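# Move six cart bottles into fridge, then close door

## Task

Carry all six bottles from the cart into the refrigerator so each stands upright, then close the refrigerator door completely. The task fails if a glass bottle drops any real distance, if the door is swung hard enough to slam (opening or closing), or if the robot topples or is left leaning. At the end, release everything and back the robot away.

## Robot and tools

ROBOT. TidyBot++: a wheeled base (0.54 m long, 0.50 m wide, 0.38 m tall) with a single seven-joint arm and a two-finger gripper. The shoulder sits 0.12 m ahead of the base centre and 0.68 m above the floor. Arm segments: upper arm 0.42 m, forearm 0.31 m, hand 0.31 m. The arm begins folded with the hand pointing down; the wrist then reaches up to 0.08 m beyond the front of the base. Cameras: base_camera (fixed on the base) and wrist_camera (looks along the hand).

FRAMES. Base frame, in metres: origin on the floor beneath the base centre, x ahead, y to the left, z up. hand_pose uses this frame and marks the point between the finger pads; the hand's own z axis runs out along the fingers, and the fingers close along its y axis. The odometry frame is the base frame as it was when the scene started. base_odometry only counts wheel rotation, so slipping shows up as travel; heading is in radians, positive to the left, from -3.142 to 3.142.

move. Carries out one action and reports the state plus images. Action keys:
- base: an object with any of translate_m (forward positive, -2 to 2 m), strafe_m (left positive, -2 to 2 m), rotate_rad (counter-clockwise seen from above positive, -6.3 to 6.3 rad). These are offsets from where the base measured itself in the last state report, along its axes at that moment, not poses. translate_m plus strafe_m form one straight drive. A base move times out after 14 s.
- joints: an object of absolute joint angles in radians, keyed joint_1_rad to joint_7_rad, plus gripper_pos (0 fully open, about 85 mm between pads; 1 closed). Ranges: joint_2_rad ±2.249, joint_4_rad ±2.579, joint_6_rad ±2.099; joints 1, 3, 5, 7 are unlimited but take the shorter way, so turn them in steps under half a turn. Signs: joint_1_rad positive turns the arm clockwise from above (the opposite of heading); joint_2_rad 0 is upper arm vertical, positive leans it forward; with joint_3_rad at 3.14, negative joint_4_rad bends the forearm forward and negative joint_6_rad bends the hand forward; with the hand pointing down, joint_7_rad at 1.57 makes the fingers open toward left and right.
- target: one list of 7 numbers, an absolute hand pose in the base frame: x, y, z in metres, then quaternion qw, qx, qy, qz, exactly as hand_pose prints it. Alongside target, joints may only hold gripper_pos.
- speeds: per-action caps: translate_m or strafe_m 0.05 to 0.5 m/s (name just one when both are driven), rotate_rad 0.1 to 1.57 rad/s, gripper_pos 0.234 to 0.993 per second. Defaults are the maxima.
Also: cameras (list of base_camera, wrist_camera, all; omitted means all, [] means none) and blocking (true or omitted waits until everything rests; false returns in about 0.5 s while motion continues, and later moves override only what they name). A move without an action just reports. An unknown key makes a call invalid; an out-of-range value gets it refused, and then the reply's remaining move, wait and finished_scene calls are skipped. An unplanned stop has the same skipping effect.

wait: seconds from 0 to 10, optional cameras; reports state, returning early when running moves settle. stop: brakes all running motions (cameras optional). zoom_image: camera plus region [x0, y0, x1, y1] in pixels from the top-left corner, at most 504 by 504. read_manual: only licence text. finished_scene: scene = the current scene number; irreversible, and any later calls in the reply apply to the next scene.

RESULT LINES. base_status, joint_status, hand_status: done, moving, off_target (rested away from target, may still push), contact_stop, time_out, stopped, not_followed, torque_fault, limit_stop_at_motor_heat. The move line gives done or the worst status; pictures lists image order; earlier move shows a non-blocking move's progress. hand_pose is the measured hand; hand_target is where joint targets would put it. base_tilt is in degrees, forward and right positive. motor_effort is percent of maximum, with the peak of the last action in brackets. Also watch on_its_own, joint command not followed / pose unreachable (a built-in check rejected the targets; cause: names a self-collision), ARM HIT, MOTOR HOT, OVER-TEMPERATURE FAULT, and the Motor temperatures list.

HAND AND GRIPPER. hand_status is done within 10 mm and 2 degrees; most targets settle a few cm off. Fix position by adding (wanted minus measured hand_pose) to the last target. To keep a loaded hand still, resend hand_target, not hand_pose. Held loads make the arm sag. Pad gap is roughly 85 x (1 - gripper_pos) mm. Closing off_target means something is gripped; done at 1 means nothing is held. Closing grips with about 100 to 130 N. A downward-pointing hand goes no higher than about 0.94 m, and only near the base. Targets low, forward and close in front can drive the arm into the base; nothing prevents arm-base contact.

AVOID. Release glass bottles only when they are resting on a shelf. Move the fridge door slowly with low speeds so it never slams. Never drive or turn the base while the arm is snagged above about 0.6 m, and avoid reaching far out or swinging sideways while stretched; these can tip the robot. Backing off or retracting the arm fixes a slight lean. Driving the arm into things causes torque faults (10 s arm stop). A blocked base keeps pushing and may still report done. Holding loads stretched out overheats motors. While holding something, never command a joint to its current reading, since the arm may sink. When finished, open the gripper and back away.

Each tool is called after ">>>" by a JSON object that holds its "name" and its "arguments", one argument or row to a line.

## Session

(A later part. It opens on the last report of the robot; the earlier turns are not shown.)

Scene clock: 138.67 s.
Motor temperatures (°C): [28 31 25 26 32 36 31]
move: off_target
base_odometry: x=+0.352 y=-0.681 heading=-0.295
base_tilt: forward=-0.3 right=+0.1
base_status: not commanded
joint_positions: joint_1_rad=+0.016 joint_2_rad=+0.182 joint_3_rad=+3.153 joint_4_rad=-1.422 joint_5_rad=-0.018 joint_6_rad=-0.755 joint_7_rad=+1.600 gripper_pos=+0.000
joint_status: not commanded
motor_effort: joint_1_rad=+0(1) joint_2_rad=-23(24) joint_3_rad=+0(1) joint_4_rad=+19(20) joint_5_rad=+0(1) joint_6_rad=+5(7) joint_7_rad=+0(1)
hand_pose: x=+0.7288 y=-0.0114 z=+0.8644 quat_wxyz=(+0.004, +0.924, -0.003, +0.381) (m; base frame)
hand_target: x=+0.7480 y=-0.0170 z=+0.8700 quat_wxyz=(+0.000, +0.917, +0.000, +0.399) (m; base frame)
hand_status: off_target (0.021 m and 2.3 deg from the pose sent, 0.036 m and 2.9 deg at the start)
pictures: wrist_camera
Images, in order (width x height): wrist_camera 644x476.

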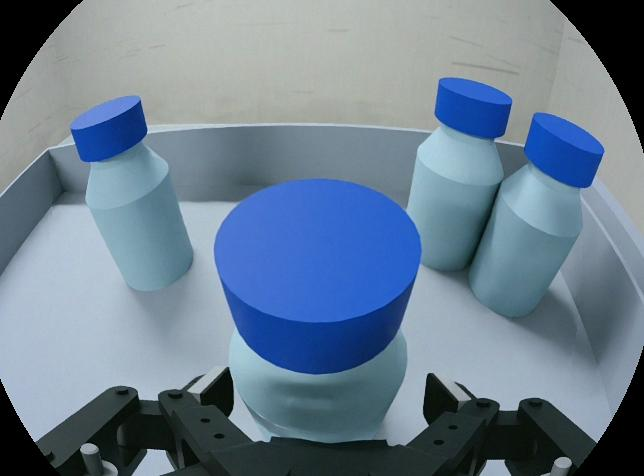

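>>> {"name": "move", "arguments": {
  "joints": {"gripper_pos":0.5},
  "speeds": {"gripper_pos":0.234},
  "cameras": []
}}

>>> {"name": "move", "arguments": {
  "target": [0.725,-0.017,0.985,0,0.917,0,0.399],
  "cameras": ["wrist_camera"]
}}

>>> {"name": "move", "arguments": {
  "target": [0.62,-0.01,1.1,0,0.92,0,0.392],
  "cameras": ["wrist_camera"]
}}

>>> {"name": "move", "arguments": {
  "base": {"translate_m":-0.3},
  "target": [0.48,0,1.13,0,0.922,0,0.387],
  "cameras": []
}}

Scene clock: 141.60 s.
Motor temperatures (°C): [28 31 25 26 32 36 31]
move: off_target
base_odometry: x=+0.352 y=-0.681 heading=-0.295
base_tilt: forward=-0.3 right=+0.1
base_status: not commanded
joint_positions: joint_1_rad=+0.016 joint_2_rad=+0.182 joint_3_rad=+3.153 joint_4_rad=-1.421 joint_5_rad=-0.029 joint_6_rad=-0.755 joint_7_rad=+1.600 gripper_pos=+0.245
joint_status: gripper_pos off_target (ended at +0.245, target +0.500)
motor_effort: joint_1_rad=+1(3) joint_2_rad=-20(24) joint_3_rad=+1(3) joint_4_rad=+19(20) joint_5_rad=+0(2) joint_6_rad=+5(7) joint_7_rad=+0(1)
hand_pose: x=+0.7293 y=-0.0091 z=+0.8654 quat_wxyz=(-0.001, +0.924, -0.005, +0.382) (m; base frame)
hand_target: x=+0.7480 y=-0.0170 z=+0.8700 quat_wxyz=(+0.000, +0.917, +0.000, +0.399) (m; base frame)
hand_status: not commanded
pictures: none
No camera images: "cameras" was empty.

Scene clock: 143.10 s.
Motor temperatures (°C): [28 31 25 26 32 36 31]
move: off_target
base_odometry: x=+0.352 y=-0.681 heading=-0.295
base_tilt: forward=-0.3 right=+0.1
base_status: not commanded
joint_positions: joint_1_rad=+0.016 joint_2_rad=+0.210 joint_3_rad=+3.156 joint_4_rad=-1.096 joint_5_rad=-0.029 joint_6_rad=-1.038 joint_7_rad=+1.600 gripper_pos=+0.245
joint_status: not commanded
motor_effort: joint_1_rad=+0(1) joint_2_rad=-27(31) joint_3_rad=+0(1) joint_4_rad=+23(25) joint_5_rad=+0(1) joint_6_rad=+8(10) joint_7_rad=+1(1)
hand_pose: x=+0.7331 y=-0.0089 z=+0.9583 quat_wxyz=(-0.001, +0.921, -0.002, +0.389) (m; base frame)
hand_target: x=+0.7250 y=-0.0170 z=+0.9850 quat_wxyz=(+0.000, +0.917, +0.000, +0.399) (m; base frame)
hand_status: off_target (0.029 m and 1.3 deg from the pose sent, 0.120 m and 2.2 deg at the start)
pictures: wrist_camera
Images, in order (width x height): wrist_camera 644x476.

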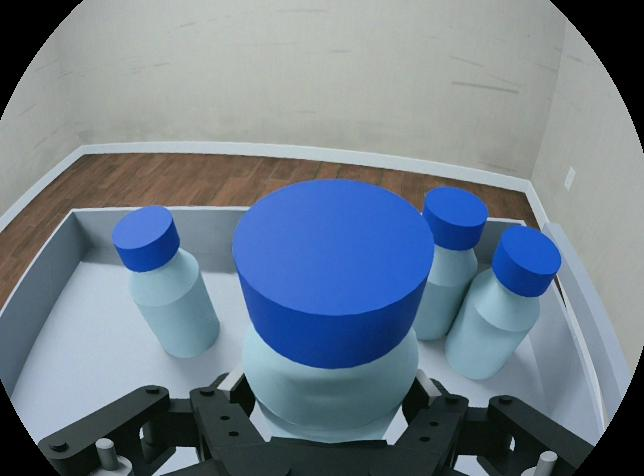

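Scene clock: 144.90 s.
Motor temperatures (°C): [28 31 25 26 32 36 31]
move: off_target
base_odometry: x=+0.352 y=-0.681 heading=-0.295
base_tilt: forward=-0.3 right=+0.1
base_status: not commanded
joint_positions: joint_1_rad=+0.016 joint_2_rad=+0.128 joint_3_rad=+3.169 joint_4_rad=-0.743 joint_5_rad=-0.029 joint_6_rad=-1.478 joint_7_rad=+1.600 gripper_pos=+0.245
joint_status: not commanded
motor_effort: joint_1_rad=+1(1) joint_2_rad=-21(30) joint_3_rad=+0(1) joint_4_rad=+19(23) joint_5_rad=-1(1) joint_6_rad=+9(9) joint_7_rad=+0(1)
hand_pose: x=+0.6350 y=-0.0106 z=+1.0835 quat_wxyz=(+0.002, +0.922, -0.002, +0.387) (m; base frame)
hand_target: x=+0.6200 y=-0.0100 z=+1.1000 quat_wxyz=(+0.000, +0.920, +0.000, +0.392) (m; base frame)
hand_status: off_target (0.022 m and 0.7 deg from the pose sent, 0.181 m and 0.5 deg at the start)
pictures: wrist_camera
Images, in order (width x height): wrist_camera 644x476.

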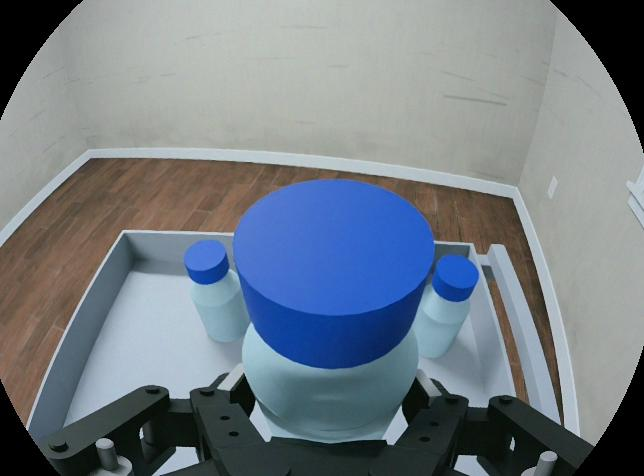

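Scene clock: 146.93 s.
Motor temperatures (°C): [28 31 25 26 32 36 31]
move: off_target
base_odometry: x=+0.065 y=-0.594 heading=-0.295
base_tilt: forward=-0.3 right=+0.1
base_status: done
joint_positions: joint_1_rad=-0.005 joint_2_rad=-0.129 joint_3_rad=+3.169 joint_4_rad=-0.784 joint_5_rad=-0.029 joint_6_rad=-1.650 joint_7_rad=+1.599 gripper_pos=+0.245
joint_status: not commanded
motor_effort: joint_1_rad=+1(2) joint_2_rad=-11(28) joint_3_rad=+0(1) joint_4_rad=+17(21) joint_5_rad=+0(1) joint_6_rad=+9(10) joint_7_rad=+0(1)
hand_pose: x=+0.4879 y=+0.0004 z=+1.1397 quat_wxyz=(-0.004, +0.914, +0.009, +0.406) (m; base frame)
hand_target: x=+0.4800 y=+0.0000 z=+1.1300 quat_wxyz=(+0.000, +0.922, +0.000, +0.387) (m; base frame)
hand_status: off_target (0.013 m and 2.6 deg from the pose sent, 0.162 m and 0.3 deg at the start)
pictures: none
No camera images: "cameras" was empty.

>>> {"name": "move", "arguments": {
  "base": {"translate_m":0.57,"strafe_m":1.076,"rotate_rad":1.385},
  "speeds": {"translate_m":0.45,"rotate_rad":0.8},
  "cameras": ["base_camera"]
}}

Scene clock: 151.17 s.
Motor temperatures (°C): [28 31 25 26 32 36 31]
move: done
base_odometry: x=+0.923 y=+0.270 heading=+1.092
base_tilt: forward=-0.3 right=+0.1
base_status: done
joint_positions: joint_1_rad=-0.013 joint_2_rad=-0.112 joint_3_rad=+3.169 joint_4_rad=-0.789 joint_5_rad=-0.020 joint_6_rad=-1.651 joint_7_rad=+1.599 gripper_pos=+0.245
joint_status: not commanded
motor_effort: joint_1_rad=+0(2) joint_2_rad=-10(15) joint_3_rad=+1(3) joint_4_rad=+17(18) joint_5_rad=+0(3) joint_6_rad=+9(10) joint_7_rad=+0(1)
hand_pose: x=+0.4953 y=+0.0007 z=+1.1314 quat_wxyz=(-0.002, +0.918, +0.011, +0.396) (m; base frame)
hand_target: x=+0.4800 y=+0.0000 z=+1.1300 quat_wxyz=(+0.000, +0.922, +0.000, +0.387) (m; base frame)
hand_status: not commanded
pictures: base_camera
Images, in order (width x height): base_camera 644x364.

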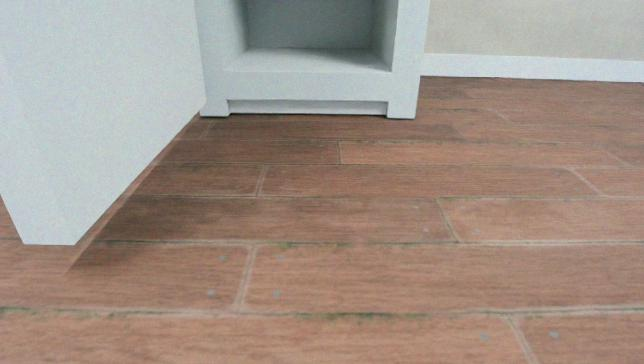

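>>> {"name": "move", "arguments": {
  "base": {"translate_m":0.68,"strafe_m":-0.022},
  "speeds": {"translate_m":0.35},
  "cameras": ["base_camera"]
}}

>>> {"name": "move", "arguments": {
  "target": [0.58,-0.045,1.095,0,0.915,0,0.404],
  "cameras": []
}}

>>> {"name": "move", "arguments": {
  "target": [0.69,-0.045,1.085,0,0.905,0,0.425],
  "cameras": ["wrist_camera"]
}}

Scene clock: 154.50 s.
Motor temperatures (°C): [28 31 25 26 32 36 31]
move: done
base_odometry: x=+1.256 y=+0.863 heading=+1.091
base_tilt: forward=-0.3 right=+0.1
base_status: done
joint_positions: joint_1_rad=-0.013 joint_2_rad=-0.113 joint_3_rad=+3.169 joint_4_rad=-0.789 joint_5_rad=-0.020 joint_6_rad=-1.652 joint_7_rad=+1.599 gripper_pos=+0.245
joint_status: not commanded
motor_effort: joint_1_rad=+1(2) joint_2_rad=-11(15) joint_3_rad=+1(2) joint_4_rad=+17(18) joint_5_rad=+0(1) joint_6_rad=+8(10) joint_7_rad=+0(1)
hand_pose: x=+0.4948 y=+0.0007 z=+1.1311 quat_wxyz=(-0.002, +0.918, +0.011, +0.395) (m; base frame)
hand_target: x=+0.4800 y=+0.0000 z=+1.1300 quat_wxyz=(+0.000, +0.922, +0.000, +0.387) (m; base frame)
hand_status: not commanded
pictures: base_camera
Images, in order (width x height): base_camera 644x364.

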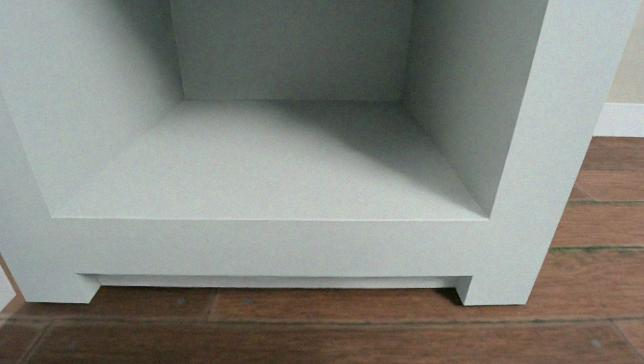

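Scene clock: 155.80 s.
Motor temperatures (°C): [28 31 25 26 32 36 31]
move: off_target
base_odometry: x=+1.256 y=+0.863 heading=+1.091
base_tilt: forward=-0.3 right=+0.1
base_status: not commanded
joint_positions: joint_1_rad=+0.050 joint_2_rad=+0.001 joint_3_rad=+3.260 joint_4_rad=-0.898 joint_5_rad=-0.100 joint_6_rad=-1.502 joint_7_rad=+1.676 gripper_pos=+0.245
joint_status: not commanded
motor_effort: joint_1_rad=+1(2) joint_2_rad=-18(22) joint_3_rad=+0(1) joint_4_rad=+19(21) joint_5_rad=-2(2) joint_6_rad=+8(10) joint_7_rad=+0(1)
hand_pose: x=+0.5748 y=-0.0446 z=+1.0697 quat_wxyz=(+0.002, +0.931, -0.014, +0.365) (m; base frame)
hand_target: x=+0.5800 y=-0.0450 z=+1.0950 quat_wxyz=(+0.000, +0.915, +0.000, +0.404) (m; base frame)
hand_status: off_target (0.026 m and 5.2 deg from the pose sent, 0.103 m and 1.6 deg at the start)
pictures: none
No camera images: "cameras" was empty.

Scene clock: 157.33 s.
Motor temperatures (°C): [28 31 25 26 32 36 31]
move: off_target
base_odometry: x=+1.256 y=+0.863 heading=+1.091
base_tilt: forward=-0.3 right=+0.1
base_status: not commanded
joint_positions: joint_1_rad=+0.092 joint_2_rad=+0.213 joint_3_rad=+3.212 joint_4_rad=-0.773 joint_5_rad=-0.100 joint_6_rad=-1.409 joint_7_rad=+1.676 gripper_pos=+0.245
joint_status: not commanded
motor_effort: joint_1_rad=+2(2) joint_2_rad=-26(29) joint_3_rad=+0(1) joint_4_rad=+20(22) joint_5_rad=-1(2) joint_6_rad=+8(9) joint_7_rad=+0(1)
hand_pose: x=+0.6799 y=-0.0531 z=+1.0390 quat_wxyz=(+0.007, +0.930, -0.012, +0.367) (m; base frame)
hand_target: x=+0.6900 y=-0.0450 z=+1.0850 quat_wxyz=(+0.000, +0.905, +0.000, +0.425) (m; base frame)
hand_status: off_target (0.048 m and 7.5 deg from the pose sent, 0.116 m and 7.7 deg at the start)
pictures: wrist_camera
Images, in order (width x height): wrist_camera 644x476.

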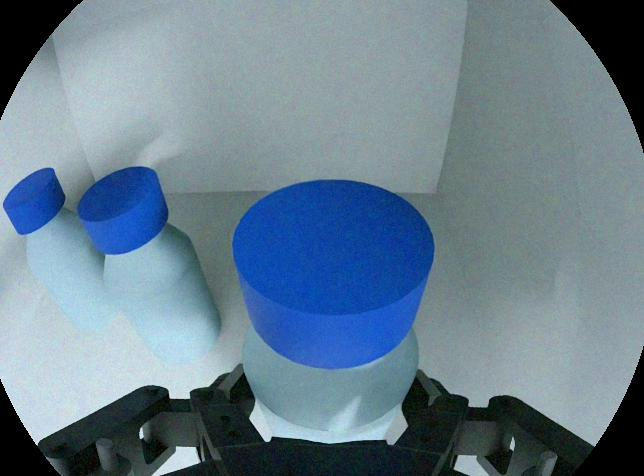

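>>> {"name": "move", "arguments": {
  "target": [0.768,-0.042,1.05,0,0.905,0,0.425],
  "cameras": ["wrist_camera"]
}}

>>> {"name": "move", "arguments": {
  "target": [0.768,-0.042,1.03,0,0.908,0,0.419],
  "cameras": []
}}

>>> {"name": "move", "arguments": {
  "target": [0.768,-0.042,1.012,0,0.91,0,0.414],
  "cameras": ["wrist_camera"]
}}

Scene clock: 159.10 s.
Motor temperatures (°C): [28 31 25 26 32 36 31]
move: off_target
base_odometry: x=+1.256 y=+0.863 heading=+1.091
base_tilt: forward=-0.3 right=+0.1
base_status: not commanded
joint_positions: joint_1_rad=+0.092 joint_2_rad=+0.371 joint_3_rad=+3.188 joint_4_rad=-0.672 joint_5_rad=-0.100 joint_6_rad=-1.344 joint_7_rad=+1.676 gripper_pos=+0.245
joint_status: not commanded
motor_effort: joint_1_rad=+0(1) joint_2_rad=-31(35) joint_3_rad=+0(0) joint_4_rad=+21(22) joint_5_rad=-1(2) joint_6_rad=+8(9) joint_7_rad=+0(1)
hand_pose: x=+0.7551 y=-0.0492 z=+1.0065 quat_wxyz=(+0.003, +0.929, -0.003, +0.371) (m; base frame)
hand_target: x=+0.7680 y=-0.0420 z=+1.0500 quat_wxyz=(+0.000, +0.905, +0.000, +0.425) (m; base frame)
hand_status: off_target (0.046 m and 6.8 deg from the pose sent, 0.089 m and 7.5 deg at the start)
pictures: wrist_camera
Images, in order (width x height): wrist_camera 644x476.

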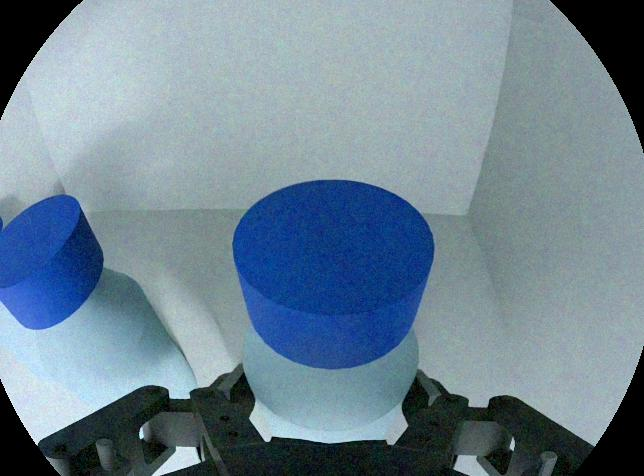

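Scene clock: 160.03 s.
Motor temperatures (°C): [28 31 25 26 32 36 31]
move: off_target
base_odometry: x=+1.256 y=+0.863 heading=+1.091
base_tilt: forward=-0.3 right=+0.1
base_status: not commanded
joint_positions: joint_1_rad=+0.092 joint_2_rad=+0.361 joint_3_rad=+3.187 joint_4_rad=-0.719 joint_5_rad=-0.100 joint_6_rad=-1.281 joint_7_rad=+1.676 gripper_pos=+0.245
joint_status: not commanded
motor_effort: joint_1_rad=+1(1) joint_2_rad=-28(31) joint_3_rad=+0(1) joint_4_rad=+20(21) joint_5_rad=-1(1) joint_6_rad=+8(8) joint_7_rad=+0(1)
hand_pose: x=+0.7627 y=-0.0510 z=+1.0033 quat_wxyz=(+0.004, +0.924, -0.006, +0.382) (m; base frame)
hand_target: x=+0.7680 y=-0.0420 z=+1.0300 quat_wxyz=(+0.000, +0.908, +0.000, +0.419) (m; base frame)
hand_status: off_target (0.029 m and 4.6 deg from the pose sent, 0.028 m and 6.1 deg at the start)
pictures: none
No camera images: "cameras" was empty.

Scene clock: 160.90 s.
Motor temperatures (°C): [28 31 25 26 32 36 31]
move: off_target
base_odometry: x=+1.256 y=+0.863 heading=+1.091
base_tilt: forward=-0.3 right=+0.1
base_status: not commanded
joint_positions: joint_1_rad=+0.092 joint_2_rad=+0.332 joint_3_rad=+3.186 joint_4_rad=-0.787 joint_5_rad=-0.100 joint_6_rad=-1.216 joint_7_rad=+1.676 gripper_pos=+0.245
joint_status: not commanded
motor_effort: joint_1_rad=+1(2) joint_2_rad=-26(29) joint_3_rad=+1(2) joint_4_rad=+19(20) joint_5_rad=+0(1) joint_6_rad=+6(8) joint_7_rad=+0(1)
hand_pose: x=+0.7624 y=-0.0514 z=+1.0027 quat_wxyz=(+0.004, +0.919, -0.008, +0.395) (m; base frame)
hand_target: x=+0.7680 y=-0.0420 z=+1.0120 quat_wxyz=(+0.000, +0.910, +0.000, +0.414) (m; base frame)
hand_status: off_target (0.014 m and 2.6 deg from the pose sent, 0.014 m and 4.0 deg at the start)
pictures: wrist_camera
Images, in order (width x height): wrist_camera 644x476.

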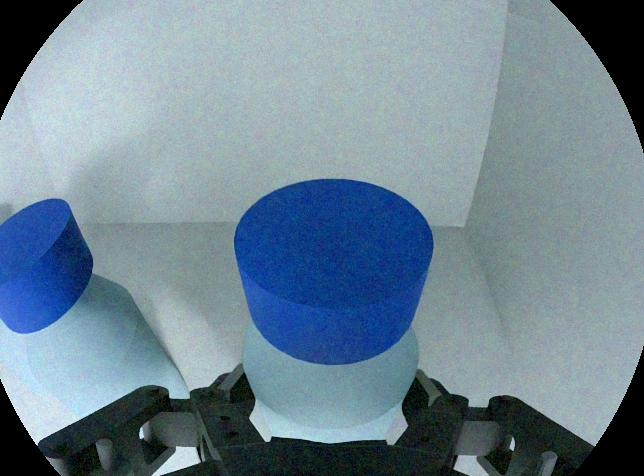

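Stopped on the shelf at 1.0027. Release.

>>> {"name": "move", "arguments": {
  "joints": {"gripper_pos":0.07},
  "speeds": {"gripper_pos":0.234},
  "cameras": ["wrist_camera"]
}}

>>> {"name": "move", "arguments": {
  "target": [0.6,-0.045,1.085,0,0.915,0,0.404],
  "cameras": ["wrist_camera"]
}}

Scene clock: 163.50 s.
Motor temperatures (°C): [28 31 25 26 32 36 31]
move: done
base_odometry: x=+1.256 y=+0.863 heading=+1.091
base_tilt: forward=-0.3 right=+0.1
base_status: not commanded
joint_positions: joint_1_rad=+0.092 joint_2_rad=+0.329 joint_3_rad=+3.186 joint_4_rad=-0.789 joint_5_rad=-0.100 joint_6_rad=-1.211 joint_7_rad=+1.676 gripper_pos=+0.072
joint_status: all done
motor_effort: joint_1_rad=+1(2) joint_2_rad=-27(28) joint_3_rad=+0(1) joint_4_rad=+18(19) joint_5_rad=-1(1) joint_6_rad=+6(7) joint_7_rad=+0(1)
hand_pose: x=+0.7625 y=-0.0515 z=+1.0043 quat_wxyz=(+0.004, +0.918, -0.008, +0.397) (m; base frame)
hand_target: x=+0.7680 y=-0.0420 z=+1.0120 quat_wxyz=(+0.000, +0.910, +0.000, +0.414) (m; base frame)
hand_status: not commanded
pictures: wrist_camera
Images, in order (width x height): wrist_camera 644x476.

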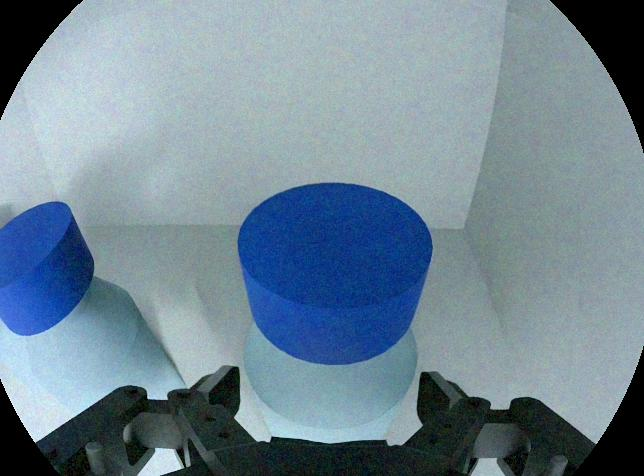

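Scene clock: 165.20 s.
Motor temperatures (°C): [28 31 25 26 32 36 31]
move: off_target
base_odometry: x=+1.256 y=+0.863 heading=+1.091
base_tilt: forward=-0.3 right=+0.1
base_status: not commanded
joint_positions: joint_1_rad=+0.085 joint_2_rad=+0.001 joint_3_rad=+3.237 joint_4_rad=-0.884 joint_5_rad=-0.100 joint_6_rad=-1.350 joint_7_rad=+1.676 gripper_pos=+0.072
joint_status: not commanded
motor_effort: joint_1_rad=+0(1) joint_2_rad=-15(29) joint_3_rad=+0(1) joint_4_rad=+17(19) joint_5_rad=-1(1) joint_6_rad=+7(7) joint_7_rad=+0(1)
hand_pose: x=+0.6056 y=-0.0567 z=+1.1114 quat_wxyz=(+0.014, +0.897, -0.022, +0.440) (m; base frame)
hand_target: x=+0.6000 y=-0.0450 z=+1.0850 quat_wxyz=(+0.000, +0.915, +0.000, +0.404) (m; base frame)
hand_status: off_target (0.029 m and 5.5 deg from the pose sent, 0.182 m and 1.3 deg at the start)
pictures: wrist_camera
Images, in order (width x height): wrist_camera 644x476.

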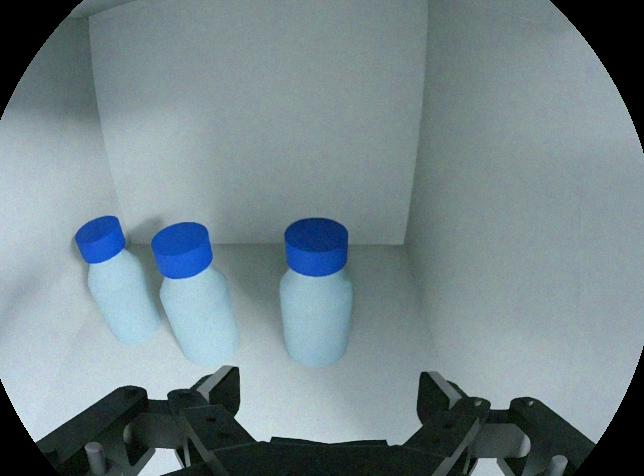

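>>> {"name": "move", "arguments": {
  "base": {"translate_m":-0.68},
  "joints": {"gripper_pos":0},
  "target": [0.48,0,1.13,0,0.922,0,0.387],
  "cameras": []
}}

>>> {"name": "move", "arguments": {
  "base": {"translate_m":-1.012,"strafe_m":0.132,"rotate_rad":-1.386},
  "speeds": {"translate_m":0.45,"rotate_rad":0.65}
}}

Scene clock: 169.40 s.
Motor temperatures (°C): [28 31 25 26 32 36 31]
move: off_target
base_odometry: x=+0.942 y=+0.260 heading=+1.092
base_tilt: forward=-0.3 right=+0.1
base_status: done
joint_positions: joint_1_rad=-0.010 joint_2_rad=-0.137 joint_3_rad=+3.175 joint_4_rad=-0.802 joint_5_rad=-0.039 joint_6_rad=-1.635 joint_7_rad=+1.615 gripper_pos=+0.000
joint_status: all done
motor_effort: joint_1_rad=+0(3) joint_2_rad=-7(20) joint_3_rad=+0(3) joint_4_rad=+14(18) joint_5_rad=+0(2) joint_6_rad=+6(7) joint_7_rad=+0(1)
hand_pose: x=+0.4883 y=+0.0028 z=+1.1386 quat_wxyz=(-0.005, +0.913, +0.018, +0.409) (m; base frame)
hand_target: x=+0.4800 y=+0.0000 z=+1.1300 quat_wxyz=(+0.000, +0.922, +0.000, +0.387) (m; base frame)
hand_status: off_target (0.012 m and 3.4 deg from the pose sent, 0.139 m and 7.4 deg at the start)
pictures: none
No camera images: "cameras" was empty.

Scene clock: 172.77 s.
Motor temperatures (°C): [28 31 25 26 32 36 31]
move: done
base_odometry: x=+0.358 y=-0.577 heading=-0.296
base_tilt: forward=-0.3 right=+0.1
base_status: done
joint_positions: joint_1_rad=-0.012 joint_2_rad=-0.128 joint_3_rad=+3.174 joint_4_rad=-0.802 joint_5_rad=-0.030 joint_6_rad=-1.635 joint_7_rad=+1.615 gripper_pos=+0.000
joint_status: not commanded
motor_effort: joint_1_rad=+1(2) joint_2_rad=-8(12) joint_3_rad=+0(2) joint_4_rad=+14(15) joint_5_rad=+0(3) joint_6_rad=+7(7) joint_7_rad=+0(1)
hand_pose: x=+0.4921 y=+0.0009 z=+1.1352 quat_wxyz=(-0.002, +0.914, +0.017, +0.404) (m; base frame)
hand_target: x=+0.4800 y=+0.0000 z=+1.1300 quat_wxyz=(+0.000, +0.922, +0.000, +0.387) (m; base frame)
hand_status: not commanded
pictures: base_camera, wrist_camera
Images, in order (width x height): base_camera 644x364, wrist_camera 644x476.

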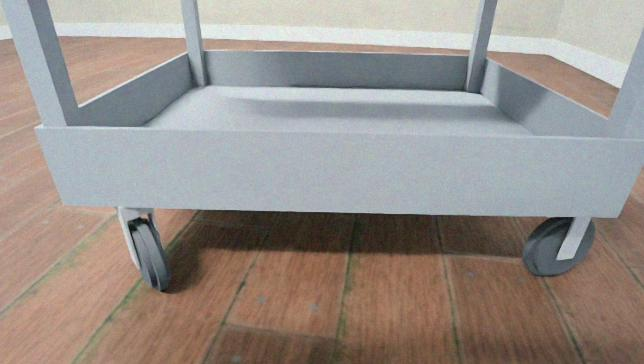

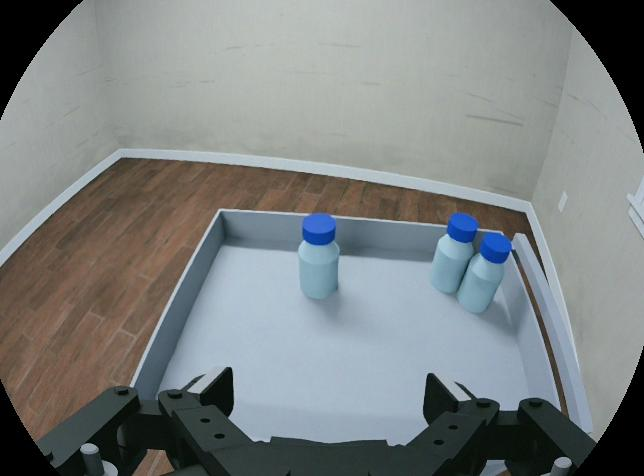

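>>> {"name": "move", "arguments": {
  "base": {"translate_m":0.08,"strafe_m":0.012},
  "target": [0.69,0,0.92,0,0.917,0,0.399],
  "cameras": ["wrist_camera"]
}}

Scene clock: 175.47 s.
Motor temperatures (°C): [28 31 25 26 32 36 31]
move: off_target
base_odometry: x=+0.439 y=-0.589 heading=-0.296
base_tilt: forward=-0.3 right=+0.1
base_status: done
joint_positions: joint_1_rad=-0.012 joint_2_rad=+0.049 joint_3_rad=+3.174 joint_4_rad=-1.383 joint_5_rad=-0.030 joint_6_rad=-0.895 joint_7_rad=+1.615 gripper_pos=+0.000
joint_status: not commanded
motor_effort: joint_1_rad=+1(1) joint_2_rad=-19(20) joint_3_rad=+1(1) joint_4_rad=+19(20) joint_5_rad=+0(1) joint_6_rad=+6(7) joint_7_rad=+1(1)
hand_pose: x=+0.6777 y=-0.0029 z=+0.9319 quat_wxyz=(-0.001, +0.918, +0.007, +0.396) (m; base frame)
hand_target: x=+0.6900 y=+0.0000 z=+0.9200 quat_wxyz=(+0.000, +0.917, +0.000, +0.399) (m; base frame)
hand_status: off_target (0.017 m and 0.9 deg from the pose sent, 0.292 m and 2.0 deg at the start)
pictures: wrist_camera
Images, in order (width x height): wrist_camera 644x476.

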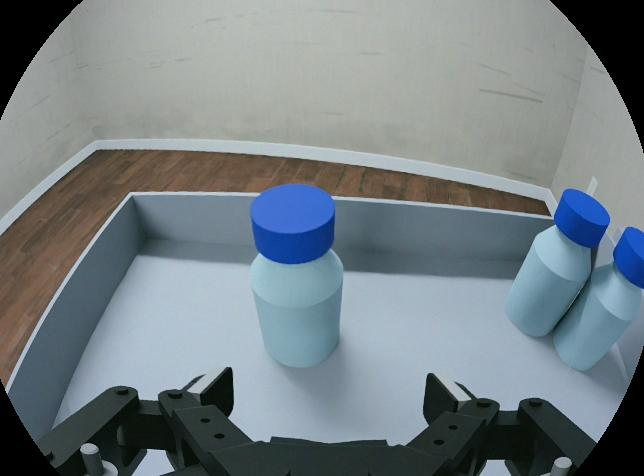

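>>> {"name": "move", "arguments": {
  "base": {"strafe_m":0.02},
  "target": [0.745,-0.005,0.893,0,0.917,0,0.399],
  "cameras": ["wrist_camera"]
}}

>>> {"name": "move", "arguments": {
  "target": [0.785,-0.005,0.874,0,0.917,0,0.399],
  "cameras": ["wrist_camera"]
}}

Scene clock: 177.07 s.
Motor temperatures (°C): [28 31 25 26 32 36 31]
move: off_target
base_odometry: x=+0.445 y=-0.570 heading=-0.296
base_tilt: forward=-0.3 right=+0.1
base_status: done
joint_positions: joint_1_rad=-0.010 joint_2_rad=+0.188 joint_3_rad=+3.171 joint_4_rad=-1.361 joint_5_rad=-0.030 joint_6_rad=-0.830 joint_7_rad=+1.615 gripper_pos=+0.000
joint_status: not commanded
motor_effort: joint_1_rad=+0(2) joint_2_rad=-23(26) joint_3_rad=+0(3) joint_4_rad=+19(20) joint_5_rad=+0(2) joint_6_rad=+6(7) joint_7_rad=+0(1)
hand_pose: x=+0.7272 y=-0.0027 z=+0.8770 quat_wxyz=(+0.001, +0.928, +0.007, +0.372) (m; base frame)
hand_target: x=+0.7450 y=-0.0050 z=+0.8930 quat_wxyz=(+0.000, +0.917, +0.000, +0.399) (m; base frame)
hand_status: off_target (0.024 m and 3.4 deg from the pose sent, 0.078 m and 0.9 deg at the start)
pictures: wrist_camera
Images, in order (width x height): wrist_camera 644x476.

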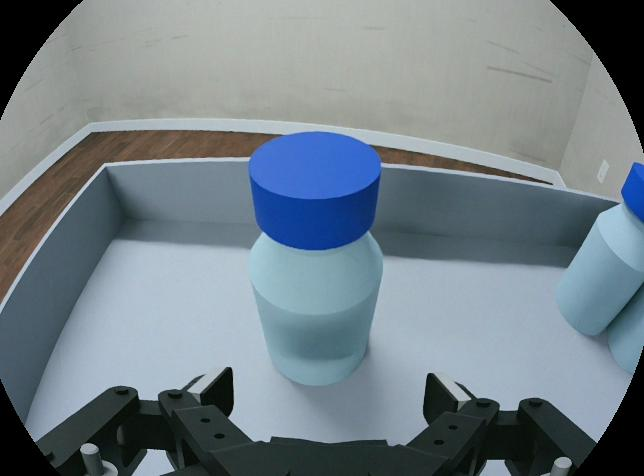

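Scene clock: 178.03 s.
Motor temperatures (°C): [28 31 25 26 32 36 31]
move: off_target
base_odometry: x=+0.445 y=-0.570 heading=-0.296
base_tilt: forward=-0.3 right=+0.1
base_status: not commanded
joint_positions: joint_1_rad=-0.010 joint_2_rad=+0.276 joint_3_rad=+3.171 joint_4_rad=-1.292 joint_5_rad=-0.030 joint_6_rad=-0.800 joint_7_rad=+1.615 gripper_pos=+0.000
joint_status: not commanded
motor_effort: joint_1_rad=+1(1) joint_2_rad=-25(28) joint_3_rad=+0(0) joint_4_rad=+19(20) joint_5_rad=+0(1) joint_6_rad=+5(6) joint_7_rad=+0(1)
hand_pose: x=+0.7659 y=-0.0028 z=+0.8651 quat_wxyz=(+0.002, +0.926, +0.008, +0.378) (m; base frame)
hand_target: x=+0.7850 y=-0.0050 z=+0.8740 quat_wxyz=(+0.000, +0.917, +0.000, +0.399) (m; base frame)
hand_status: off_target (0.021 m and 2.8 deg from the pose sent, 0.058 m and 3.4 deg at the start)
pictures: wrist_camera
Images, in order (width x height): wrist_camera 644x476.

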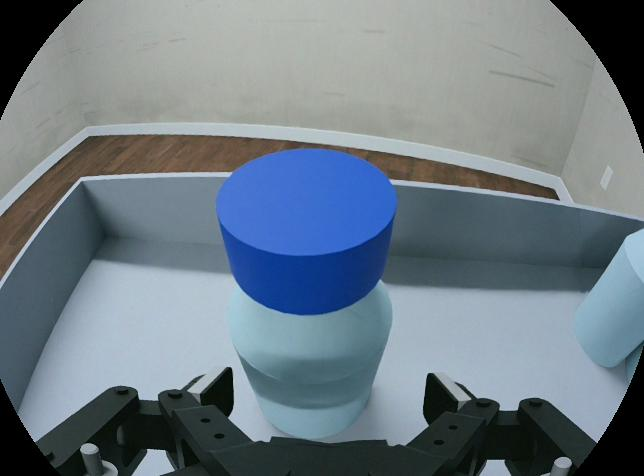

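>>> {"name": "move", "arguments": {
  "target": [0.802,0.006,0.872,0,0.917,0,0.399],
  "cameras": ["wrist_camera"]
}}

Scene clock: 179.10 s.
Motor temperatures (°C): [28 31 25 26 32 36 31]
move: off_target
base_odometry: x=+0.445 y=-0.570 heading=-0.296
base_tilt: forward=-0.3 right=+0.1
base_status: not commanded
joint_positions: joint_1_rad=-0.020 joint_2_rad=+0.310 joint_3_rad=+3.171 joint_4_rad=-1.236 joint_5_rad=-0.030 joint_6_rad=-0.800 joint_7_rad=+1.606 gripper_pos=+0.000
joint_status: not commanded
motor_effort: joint_1_rad=+1(2) joint_2_rad=-28(29) joint_3_rad=+0(1) joint_4_rad=+19(20) joint_5_rad=+0(1) joint_6_rad=+6(6) joint_7_rad=+0(1)
hand_pose: x=+0.7843 y=+0.0043 z=+0.8726 quat_wxyz=(-0.001, +0.922, +0.009, +0.388) (m; base frame)
hand_target: x=+0.8020 y=+0.0060 z=+0.8720 quat_wxyz=(+0.000, +0.917, +0.000, +0.399) (m; base frame)
hand_status: off_target (0.018 m and 1.8 deg from the pose sent, 0.038 m and 2.8 deg at the start)
pictures: wrist_camera
Images, in order (width x height): wrist_camera 644x476.

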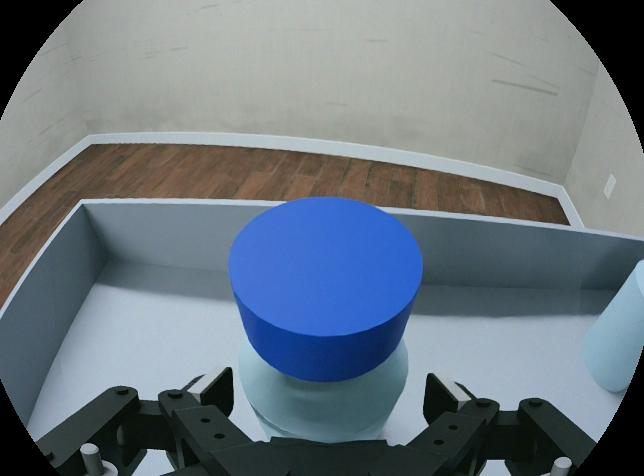

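Good. Grip; z .8726 → shelf 1.010.

>>> {"name": "move", "arguments": {
  "joints": {"gripper_pos":0.5},
  "speeds": {"gripper_pos":0.234},
  "cameras": []
}}

>>> {"name": "move", "arguments": {
  "target": [0.765,0.006,0.99,0,0.917,0,0.399],
  "cameras": ["wrist_camera"]
}}

>>> {"name": "move", "arguments": {
  "target": [0.62,0,1.1,0,0.92,0,0.392],
  "cameras": ["wrist_camera"]
}}

>>> {"name": "move", "arguments": {
  "base": {"translate_m":-0.35},
  "target": [0.48,0,1.13,0,0.922,0,0.387],
  "cameras": []
}}

Scene clock: 182.07 s.
Motor temperatures (°C): [28 31 25 26 32 36 31]
move: off_target
base_odometry: x=+0.445 y=-0.570 heading=-0.296
base_tilt: forward=-0.3 right=+0.1
base_status: not commanded
joint_positions: joint_1_rad=-0.024 joint_2_rad=+0.310 joint_3_rad=+3.171 joint_4_rad=-1.235 joint_5_rad=-0.030 joint_6_rad=-0.800 joint_7_rad=+1.606 gripper_pos=+0.245
joint_status: gripper_pos off_target (ended at +0.245, target +0.500)
motor_effort: joint_1_rad=+1(3) joint_2_rad=-24(28) joint_3_rad=+0(2) joint_4_rad=+19(20) joint_5_rad=+0(1) joint_6_rad=+7(7) joint_7_rad=+0(1)
hand_pose: x=+0.7845 y=+0.0070 z=+0.8730 quat_wxyz=(-0.002, +0.922, +0.011, +0.388) (m; base frame)
hand_target: x=+0.8020 y=+0.0060 z=+0.8720 quat_wxyz=(+0.000, +0.917, +0.000, +0.399) (m; base frame)
hand_status: not commanded
pictures: none
No camera images: "cameras" was empty.

Scene clock: 183.57 s.
Motor temperatures (°C): [28 31 25 26 32 36 31]
move: off_target
base_odometry: x=+0.445 y=-0.570 heading=-0.296
base_tilt: forward=-0.3 right=+0.1
base_status: not commanded
joint_positions: joint_1_rad=-0.024 joint_2_rad=+0.333 joint_3_rad=+3.171 joint_4_rad=-0.928 joint_5_rad=-0.030 joint_6_rad=-1.097 joint_7_rad=+1.606 gripper_pos=+0.245
joint_status: not commanded
motor_effort: joint_1_rad=+1(1) joint_2_rad=-32(37) joint_3_rad=+0(1) joint_4_rad=+23(26) joint_5_rad=+0(1) joint_6_rad=+8(10) joint_7_rad=+0(1)
hand_pose: x=+0.7759 y=+0.0097 z=+0.9548 quat_wxyz=(-0.003, +0.924, +0.015, +0.382) (m; base frame)
hand_target: x=+0.7650 y=+0.0060 z=+0.9900 quat_wxyz=(+0.000, +0.917, +0.000, +0.399) (m; base frame)
hand_status: off_target (0.037 m and 2.8 deg from the pose sent, 0.119 m and 1.9 deg at the start)
pictures: wrist_camera
Images, in order (width x height): wrist_camera 644x476.

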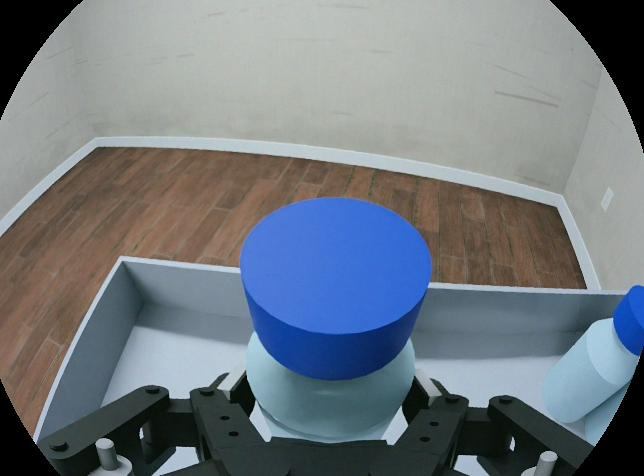

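Scene clock: 185.17 s.
Motor temperatures (°C): [28 31 25 26 32 36 31]
move: off_target
base_odometry: x=+0.445 y=-0.570 heading=-0.296
base_tilt: forward=-0.3 right=+0.1
base_status: not commanded
joint_positions: joint_1_rad=-0.024 joint_2_rad=+0.123 joint_3_rad=+3.171 joint_4_rad=-0.738 joint_5_rad=-0.030 joint_6_rad=-1.480 joint_7_rad=+1.606 gripper_pos=+0.245
joint_status: not commanded
motor_effort: joint_1_rad=+1(1) joint_2_rad=-22(37) joint_3_rad=+0(1) joint_4_rad=+20(25) joint_5_rad=+0(1) joint_6_rad=+10(10) joint_7_rad=+0(1)
hand_pose: x=+0.6329 y=+0.0093 z=+1.0873 quat_wxyz=(-0.005, +0.921, +0.019, +0.390) (m; base frame)
hand_target: x=+0.6200 y=+0.0000 z=+1.0999 quat_wxyz=(+0.000, +0.920, +0.000, +0.392) (m; base frame)
hand_status: off_target (0.020 m and 2.3 deg from the pose sent, 0.213 m and 2.2 deg at the start)
pictures: wrist_camera
Images, in order (width x height): wrist_camera 644x476.

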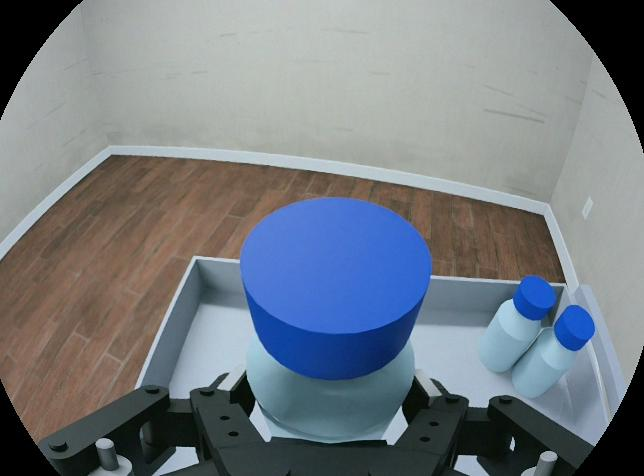

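Scene clock: 187.37 s.
Motor temperatures (°C): [28 31 25 26 32 36 31]
move: off_target
base_odometry: x=+0.110 y=-0.468 heading=-0.297
base_tilt: forward=-0.3 right=+0.1
base_status: done
joint_positions: joint_1_rad=-0.024 joint_2_rad=-0.124 joint_3_rad=+3.171 joint_4_rad=-0.789 joint_5_rad=-0.030 joint_6_rad=-1.653 joint_7_rad=+1.606 gripper_pos=+0.245
joint_status: not commanded
motor_effort: joint_1_rad=+1(2) joint_2_rad=-10(28) joint_3_rad=+1(1) joint_4_rad=+17(21) joint_5_rad=+0(1) joint_6_rad=+9(11) joint_7_rad=+0(1)
hand_pose: x=+0.4895 y=+0.0069 z=+1.1356 quat_wxyz=(-0.007, +0.916, +0.020, +0.401) (m; base frame)
hand_target: x=+0.4800 y=+0.0000 z=+1.1300 quat_wxyz=(+0.000, +0.922, +0.000, +0.387) (m; base frame)
hand_status: off_target (0.013 m and 3.0 deg from the pose sent, 0.159 m and 2.3 deg at the start)
pictures: none
No camera images: "cameras" was empty.

>>> {"name": "move", "arguments": {
  "base": {"translate_m":0.583,"strafe_m":0.939,"rotate_rad":1.388},
  "speeds": {"translate_m":0.45,"rotate_rad":0.8},
  "cameras": ["base_camera"]
}}

>>> {"name": "move", "arguments": {
  "base": {"translate_m":0.68,"strafe_m":-0.022},
  "speeds": {"translate_m":0.35},
  "cameras": ["base_camera"]
}}

>>> {"name": "move", "arguments": {
  "target": [0.56,0.16,1.1,0,0.915,0,0.404],
  "cameras": ["wrist_camera"]
}}

Scene clock: 191.73 s.
Motor temperatures (°C): [28 31 25 26 32 36 31]
move: done
base_odometry: x=+0.942 y=+0.260 heading=+1.092
base_tilt: forward=-0.3 right=+0.1
base_status: done
joint_positions: joint_1_rad=-0.021 joint_2_rad=-0.110 joint_3_rad=+3.170 joint_4_rad=-0.792 joint_5_rad=-0.019 joint_6_rad=-1.654 joint_7_rad=+1.606 gripper_pos=+0.245
joint_status: not commanded
motor_effort: joint_1_rad=+1(3) joint_2_rad=-11(15) joint_3_rad=+1(4) joint_4_rad=+18(19) joint_5_rad=+0(4) joint_6_rad=+9(10) joint_7_rad=+1(1)
hand_pose: x=+0.4959 y=+0.0029 z=+1.1283 quat_wxyz=(-0.001, +0.920, +0.016, +0.392) (m; base frame)
hand_target: x=+0.4800 y=+0.0000 z=+1.1300 quat_wxyz=(+0.000, +0.922, +0.000, +0.387) (m; base frame)
hand_status: not commanded
pictures: base_camera
Images, in order (width x height): base_camera 644x364.

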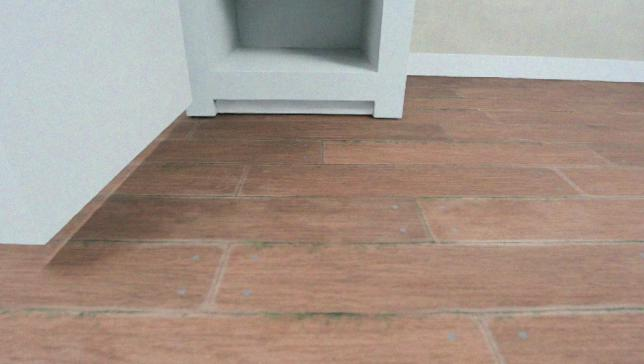

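Scene clock: 194.67 s.
Motor temperatures (°C): [28 31 25 26 32 36 31]
move: done
base_odometry: x=+1.275 y=+0.853 heading=+1.092
base_tilt: forward=-0.3 right=+0.1
base_status: done
joint_positions: joint_1_rad=-0.021 joint_2_rad=-0.110 joint_3_rad=+3.170 joint_4_rad=-0.793 joint_5_rad=-0.019 joint_6_rad=-1.656 joint_7_rad=+1.606 gripper_pos=+0.245
joint_status: not commanded
motor_effort: joint_1_rad=+0(2) joint_2_rad=-12(15) joint_3_rad=+0(2) joint_4_rad=+18(19) joint_5_rad=+0(2) joint_6_rad=+10(10) joint_7_rad=+0(1)
hand_pose: x=+0.4955 y=+0.0029 z=+1.1277 quat_wxyz=(-0.001, +0.920, +0.016, +0.391) (m; base frame)
hand_target: x=+0.4800 y=+0.0000 z=+1.1300 quat_wxyz=(+0.000, +0.922, +0.000, +0.387) (m; base frame)
hand_status: not commanded
pictures: base_camera
Images, in order (width x height): base_camera 644x364.

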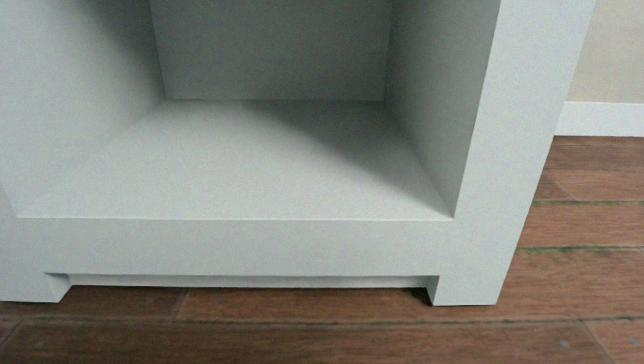

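Scene clock: 196.67 s.
Motor temperatures (°C): [28 31 25 26 32 36 31]
move: off_target
base_odometry: x=+1.275 y=+0.853 heading=+1.092
base_tilt: forward=-0.3 right=+0.1
base_status: not commanded
joint_positions: joint_1_rad=-0.483 joint_2_rad=+0.080 joint_3_rad=+2.979 joint_4_rad=-0.793 joint_5_rad=+0.431 joint_6_rad=-1.639 joint_7_rad=+1.142 gripper_pos=+0.245
joint_status: not commanded
motor_effort: joint_1_rad=+1(2) joint_2_rad=-19(21) joint_3_rad=+0(1) joint_4_rad=+18(20) joint_5_rad=+5(5) joint_6_rad=+7(10) joint_7_rad=+0(1)
hand_pose: x=+0.5486 y=+0.1566 z=+1.0721 quat_wxyz=(+0.010, +0.933, +0.019, +0.358) (m; base frame)
hand_target: x=+0.5600 y=+0.1600 z=+1.1000 quat_wxyz=(+0.000, +0.915, +0.000, +0.404) (m; base frame)
hand_status: off_target (0.030 m and 6.2 deg from the pose sent, 0.172 m and 2.5 deg at the start)
pictures: wrist_camera
Images, in order (width x height): wrist_camera 644x476.

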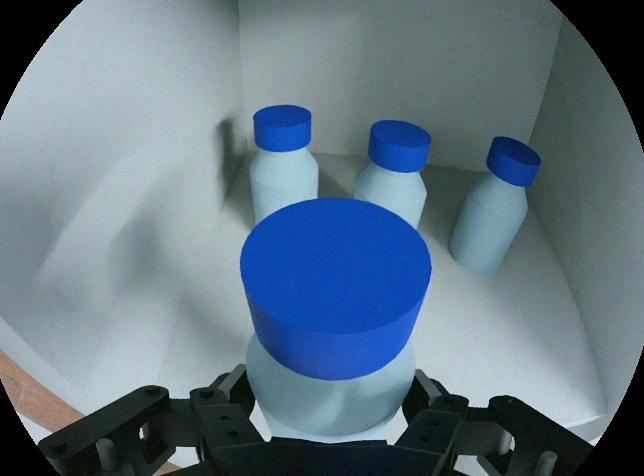

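>>> {"name": "move", "arguments": {
  "base": {"strafe_m":0.035},
  "speeds": {"strafe_m":0.1},
  "cameras": ["base_camera"]
}}

>>> {"name": "move", "arguments": {
  "target": [0.66,0.17,1.07,0,0.905,0,0.425],
  "cameras": ["wrist_camera"]
}}

Scene clock: 198.23 s.
Motor temperatures (°C): [28 31 25 26 32 36 31]
move: done
base_odometry: x=+1.244 y=+0.870 heading=+1.091
base_tilt: forward=-0.3 right=+0.1
base_status: done
joint_positions: joint_1_rad=-0.489 joint_2_rad=+0.083 joint_3_rad=+2.975 joint_4_rad=-0.793 joint_5_rad=+0.439 joint_6_rad=-1.639 joint_7_rad=+1.140 gripper_pos=+0.245
joint_status: not commanded
motor_effort: joint_1_rad=+1(2) joint_2_rad=-20(22) joint_3_rad=+0(2) joint_4_rad=+19(19) joint_5_rad=+4(6) joint_6_rad=+7(8) joint_7_rad=+0(1)
hand_pose: x=+0.5488 y=+0.1590 z=+1.0719 quat_wxyz=(+0.012, +0.933, +0.021, +0.359) (m; base frame)
hand_target: x=+0.5600 y=+0.1600 z=+1.1000 quat_wxyz=(+0.000, +0.915, +0.000, +0.404) (m; base frame)
hand_status: not commanded
pictures: base_camera
Images, in order (width x height): base_camera 644x364.

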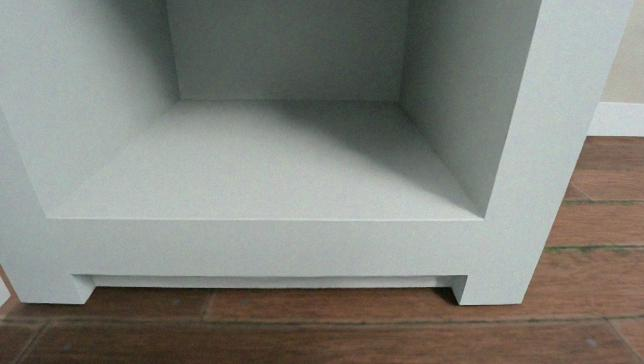

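Scene clock: 199.40 s.
Motor temperatures (°C): [28 31 25 26 32 36 31]
move: off_target
base_odometry: x=+1.244 y=+0.870 heading=+1.091
base_tilt: forward=-0.3 right=+0.1
base_status: not commanded
joint_positions: joint_1_rad=-0.496 joint_2_rad=+0.220 joint_3_rad=+3.120 joint_4_rad=-0.793 joint_5_rad=+0.425 joint_6_rad=-1.435 joint_7_rad=+1.140 gripper_pos=+0.245
joint_status: not commanded
motor_effort: joint_1_rad=+1(2) joint_2_rad=-27(30) joint_3_rad=+1(1) joint_4_rad=+20(22) joint_5_rad=+5(5) joint_6_rad=+8(9) joint_7_rad=+0(1)
hand_pose: x=+0.6540 y=+0.1571 z=+1.0423 quat_wxyz=(+0.030, +0.921, -0.006, +0.389) (m; base frame)
hand_target: x=+0.6600 y=+0.1700 z=+1.0700 quat_wxyz=(+0.000, +0.905, +0.000, +0.425) (m; base frame)
hand_status: off_target (0.031 m and 5.7 deg from the pose sent, 0.112 m and 8.7 deg at the start)
pictures: wrist_camera
Images, in order (width x height): wrist_camera 644x476.

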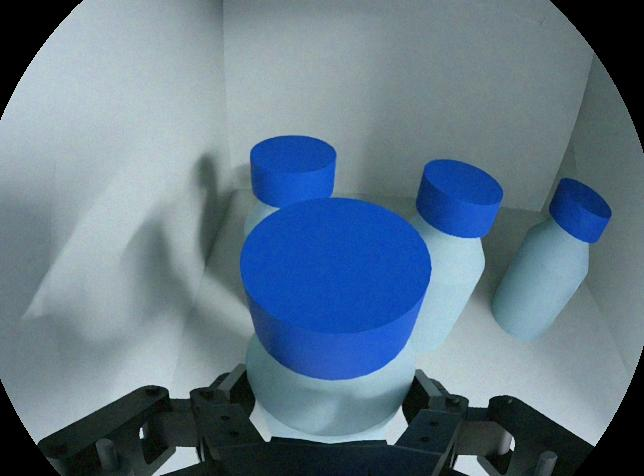

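>>> {"name": "move", "arguments": {
  "target": [0.66,0.182,1.045,0,0.905,0,0.425],
  "cameras": []
}}

>>> {"name": "move", "arguments": {
  "target": [0.66,0.182,1.03,0,0.905,0,0.425],
  "cameras": []
}}

>>> {"name": "move", "arguments": {
  "target": [0.66,0.182,1.018,0,0.908,0,0.419],
  "cameras": ["wrist_camera"]
}}

Scene clock: 200.93 s.
Motor temperatures (°C): [28 31 25 26 32 36 31]
move: off_target
base_odometry: x=+1.244 y=+0.870 heading=+1.091
base_tilt: forward=-0.3 right=+0.1
base_status: not commanded
joint_positions: joint_1_rad=-0.498 joint_2_rad=+0.213 joint_3_rad=+3.119 joint_4_rad=-0.901 joint_5_rad=+0.426 joint_6_rad=-1.351 joint_7_rad=+1.116 gripper_pos=+0.245
joint_status: not commanded
motor_effort: joint_1_rad=+1(1) joint_2_rad=-26(29) joint_3_rad=+0(1) joint_4_rad=+21(22) joint_5_rad=+5(6) joint_6_rad=+8(9) joint_7_rad=+0(1)
hand_pose: x=+0.6622 y=+0.1661 z=+1.0126 quat_wxyz=(+0.032, +0.923, +0.004, +0.384) (m; base frame)
hand_target: x=+0.6600 y=+0.1820 z=+1.0450 quat_wxyz=(+0.000, +0.905, +0.000, +0.425) (m; base frame)
hand_status: off_target (0.036 m and 6.3 deg from the pose sent, 0.026 m and 5.7 deg at the start)
pictures: none
No camera images: "cameras" was empty.

Scene clock: 201.77 s.
Motor temperatures (°C): [28 31 25 26 32 36 31]
move: off_target
base_odometry: x=+1.244 y=+0.870 heading=+1.091
base_tilt: forward=-0.3 right=+0.1
base_status: not commanded
joint_positions: joint_1_rad=-0.494 joint_2_rad=+0.181 joint_3_rad=+3.111 joint_4_rad=-0.966 joint_5_rad=+0.427 joint_6_rad=-1.290 joint_7_rad=+1.093 gripper_pos=+0.245
joint_status: not commanded
motor_effort: joint_1_rad=-2(2) joint_2_rad=-23(26) joint_3_rad=-2(2) joint_4_rad=+19(21) joint_5_rad=+2(5) joint_6_rad=+6(7) joint_7_rad=+0(1)
hand_pose: x=+0.6594 y=+0.1692 z=+1.0117 quat_wxyz=(+0.021, +0.918, +0.005, +0.396) (m; base frame)
hand_target: x=+0.6600 y=+0.1820 z=+1.0300 quat_wxyz=(+0.000, +0.905, +0.000, +0.425) (m; base frame)
hand_status: off_target (0.022 m and 4.4 deg from the pose sent, 0.024 m and 6.3 deg at the start)
pictures: none
No camera images: "cameras" was empty.

Scene clock: 202.43 s.
Motor temperatures (°C): [28 31 25 26 32 36 31]
move: off_target
base_odometry: x=+1.244 y=+0.870 heading=+1.091
base_tilt: forward=-0.3 right=+0.1
base_status: not commanded
joint_positions: joint_1_rad=-0.485 joint_2_rad=+0.166 joint_3_rad=+3.104 joint_4_rad=-0.994 joint_5_rad=+0.427 joint_6_rad=-1.263 joint_7_rad=+1.083 gripper_pos=+0.245
joint_status: not commanded
motor_effort: joint_1_rad=-2(2) joint_2_rad=-21(23) joint_3_rad=-2(2) joint_4_rad=+18(19) joint_5_rad=+1(2) joint_6_rad=+5(7) joint_7_rad=+0(1)
hand_pose: x=+0.6588 y=+0.1686 z=+1.0113 quat_wxyz=(+0.016, +0.916, +0.004, +0.402) (m; base frame)
hand_target: x=+0.6600 y=+0.1820 z=+1.0180 quat_wxyz=(+0.000, +0.908, +0.000, +0.419) (m; base frame)
hand_status: off_target (0.015 m and 2.9 deg from the pose sent, 0.014 m and 3.8 deg at the start)
pictures: wrist_camera
Images, in order (width x height): wrist_camera 644x476.

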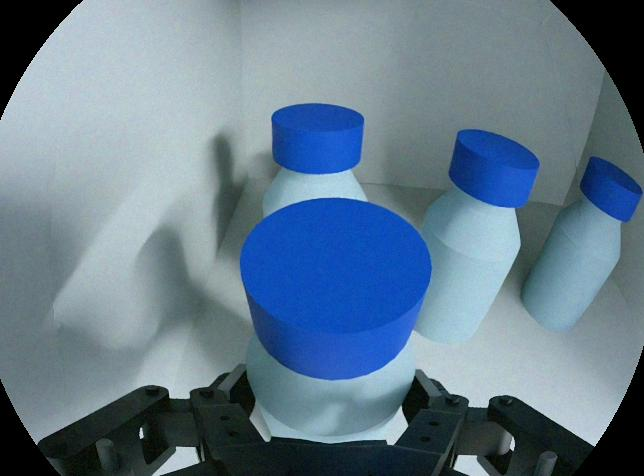

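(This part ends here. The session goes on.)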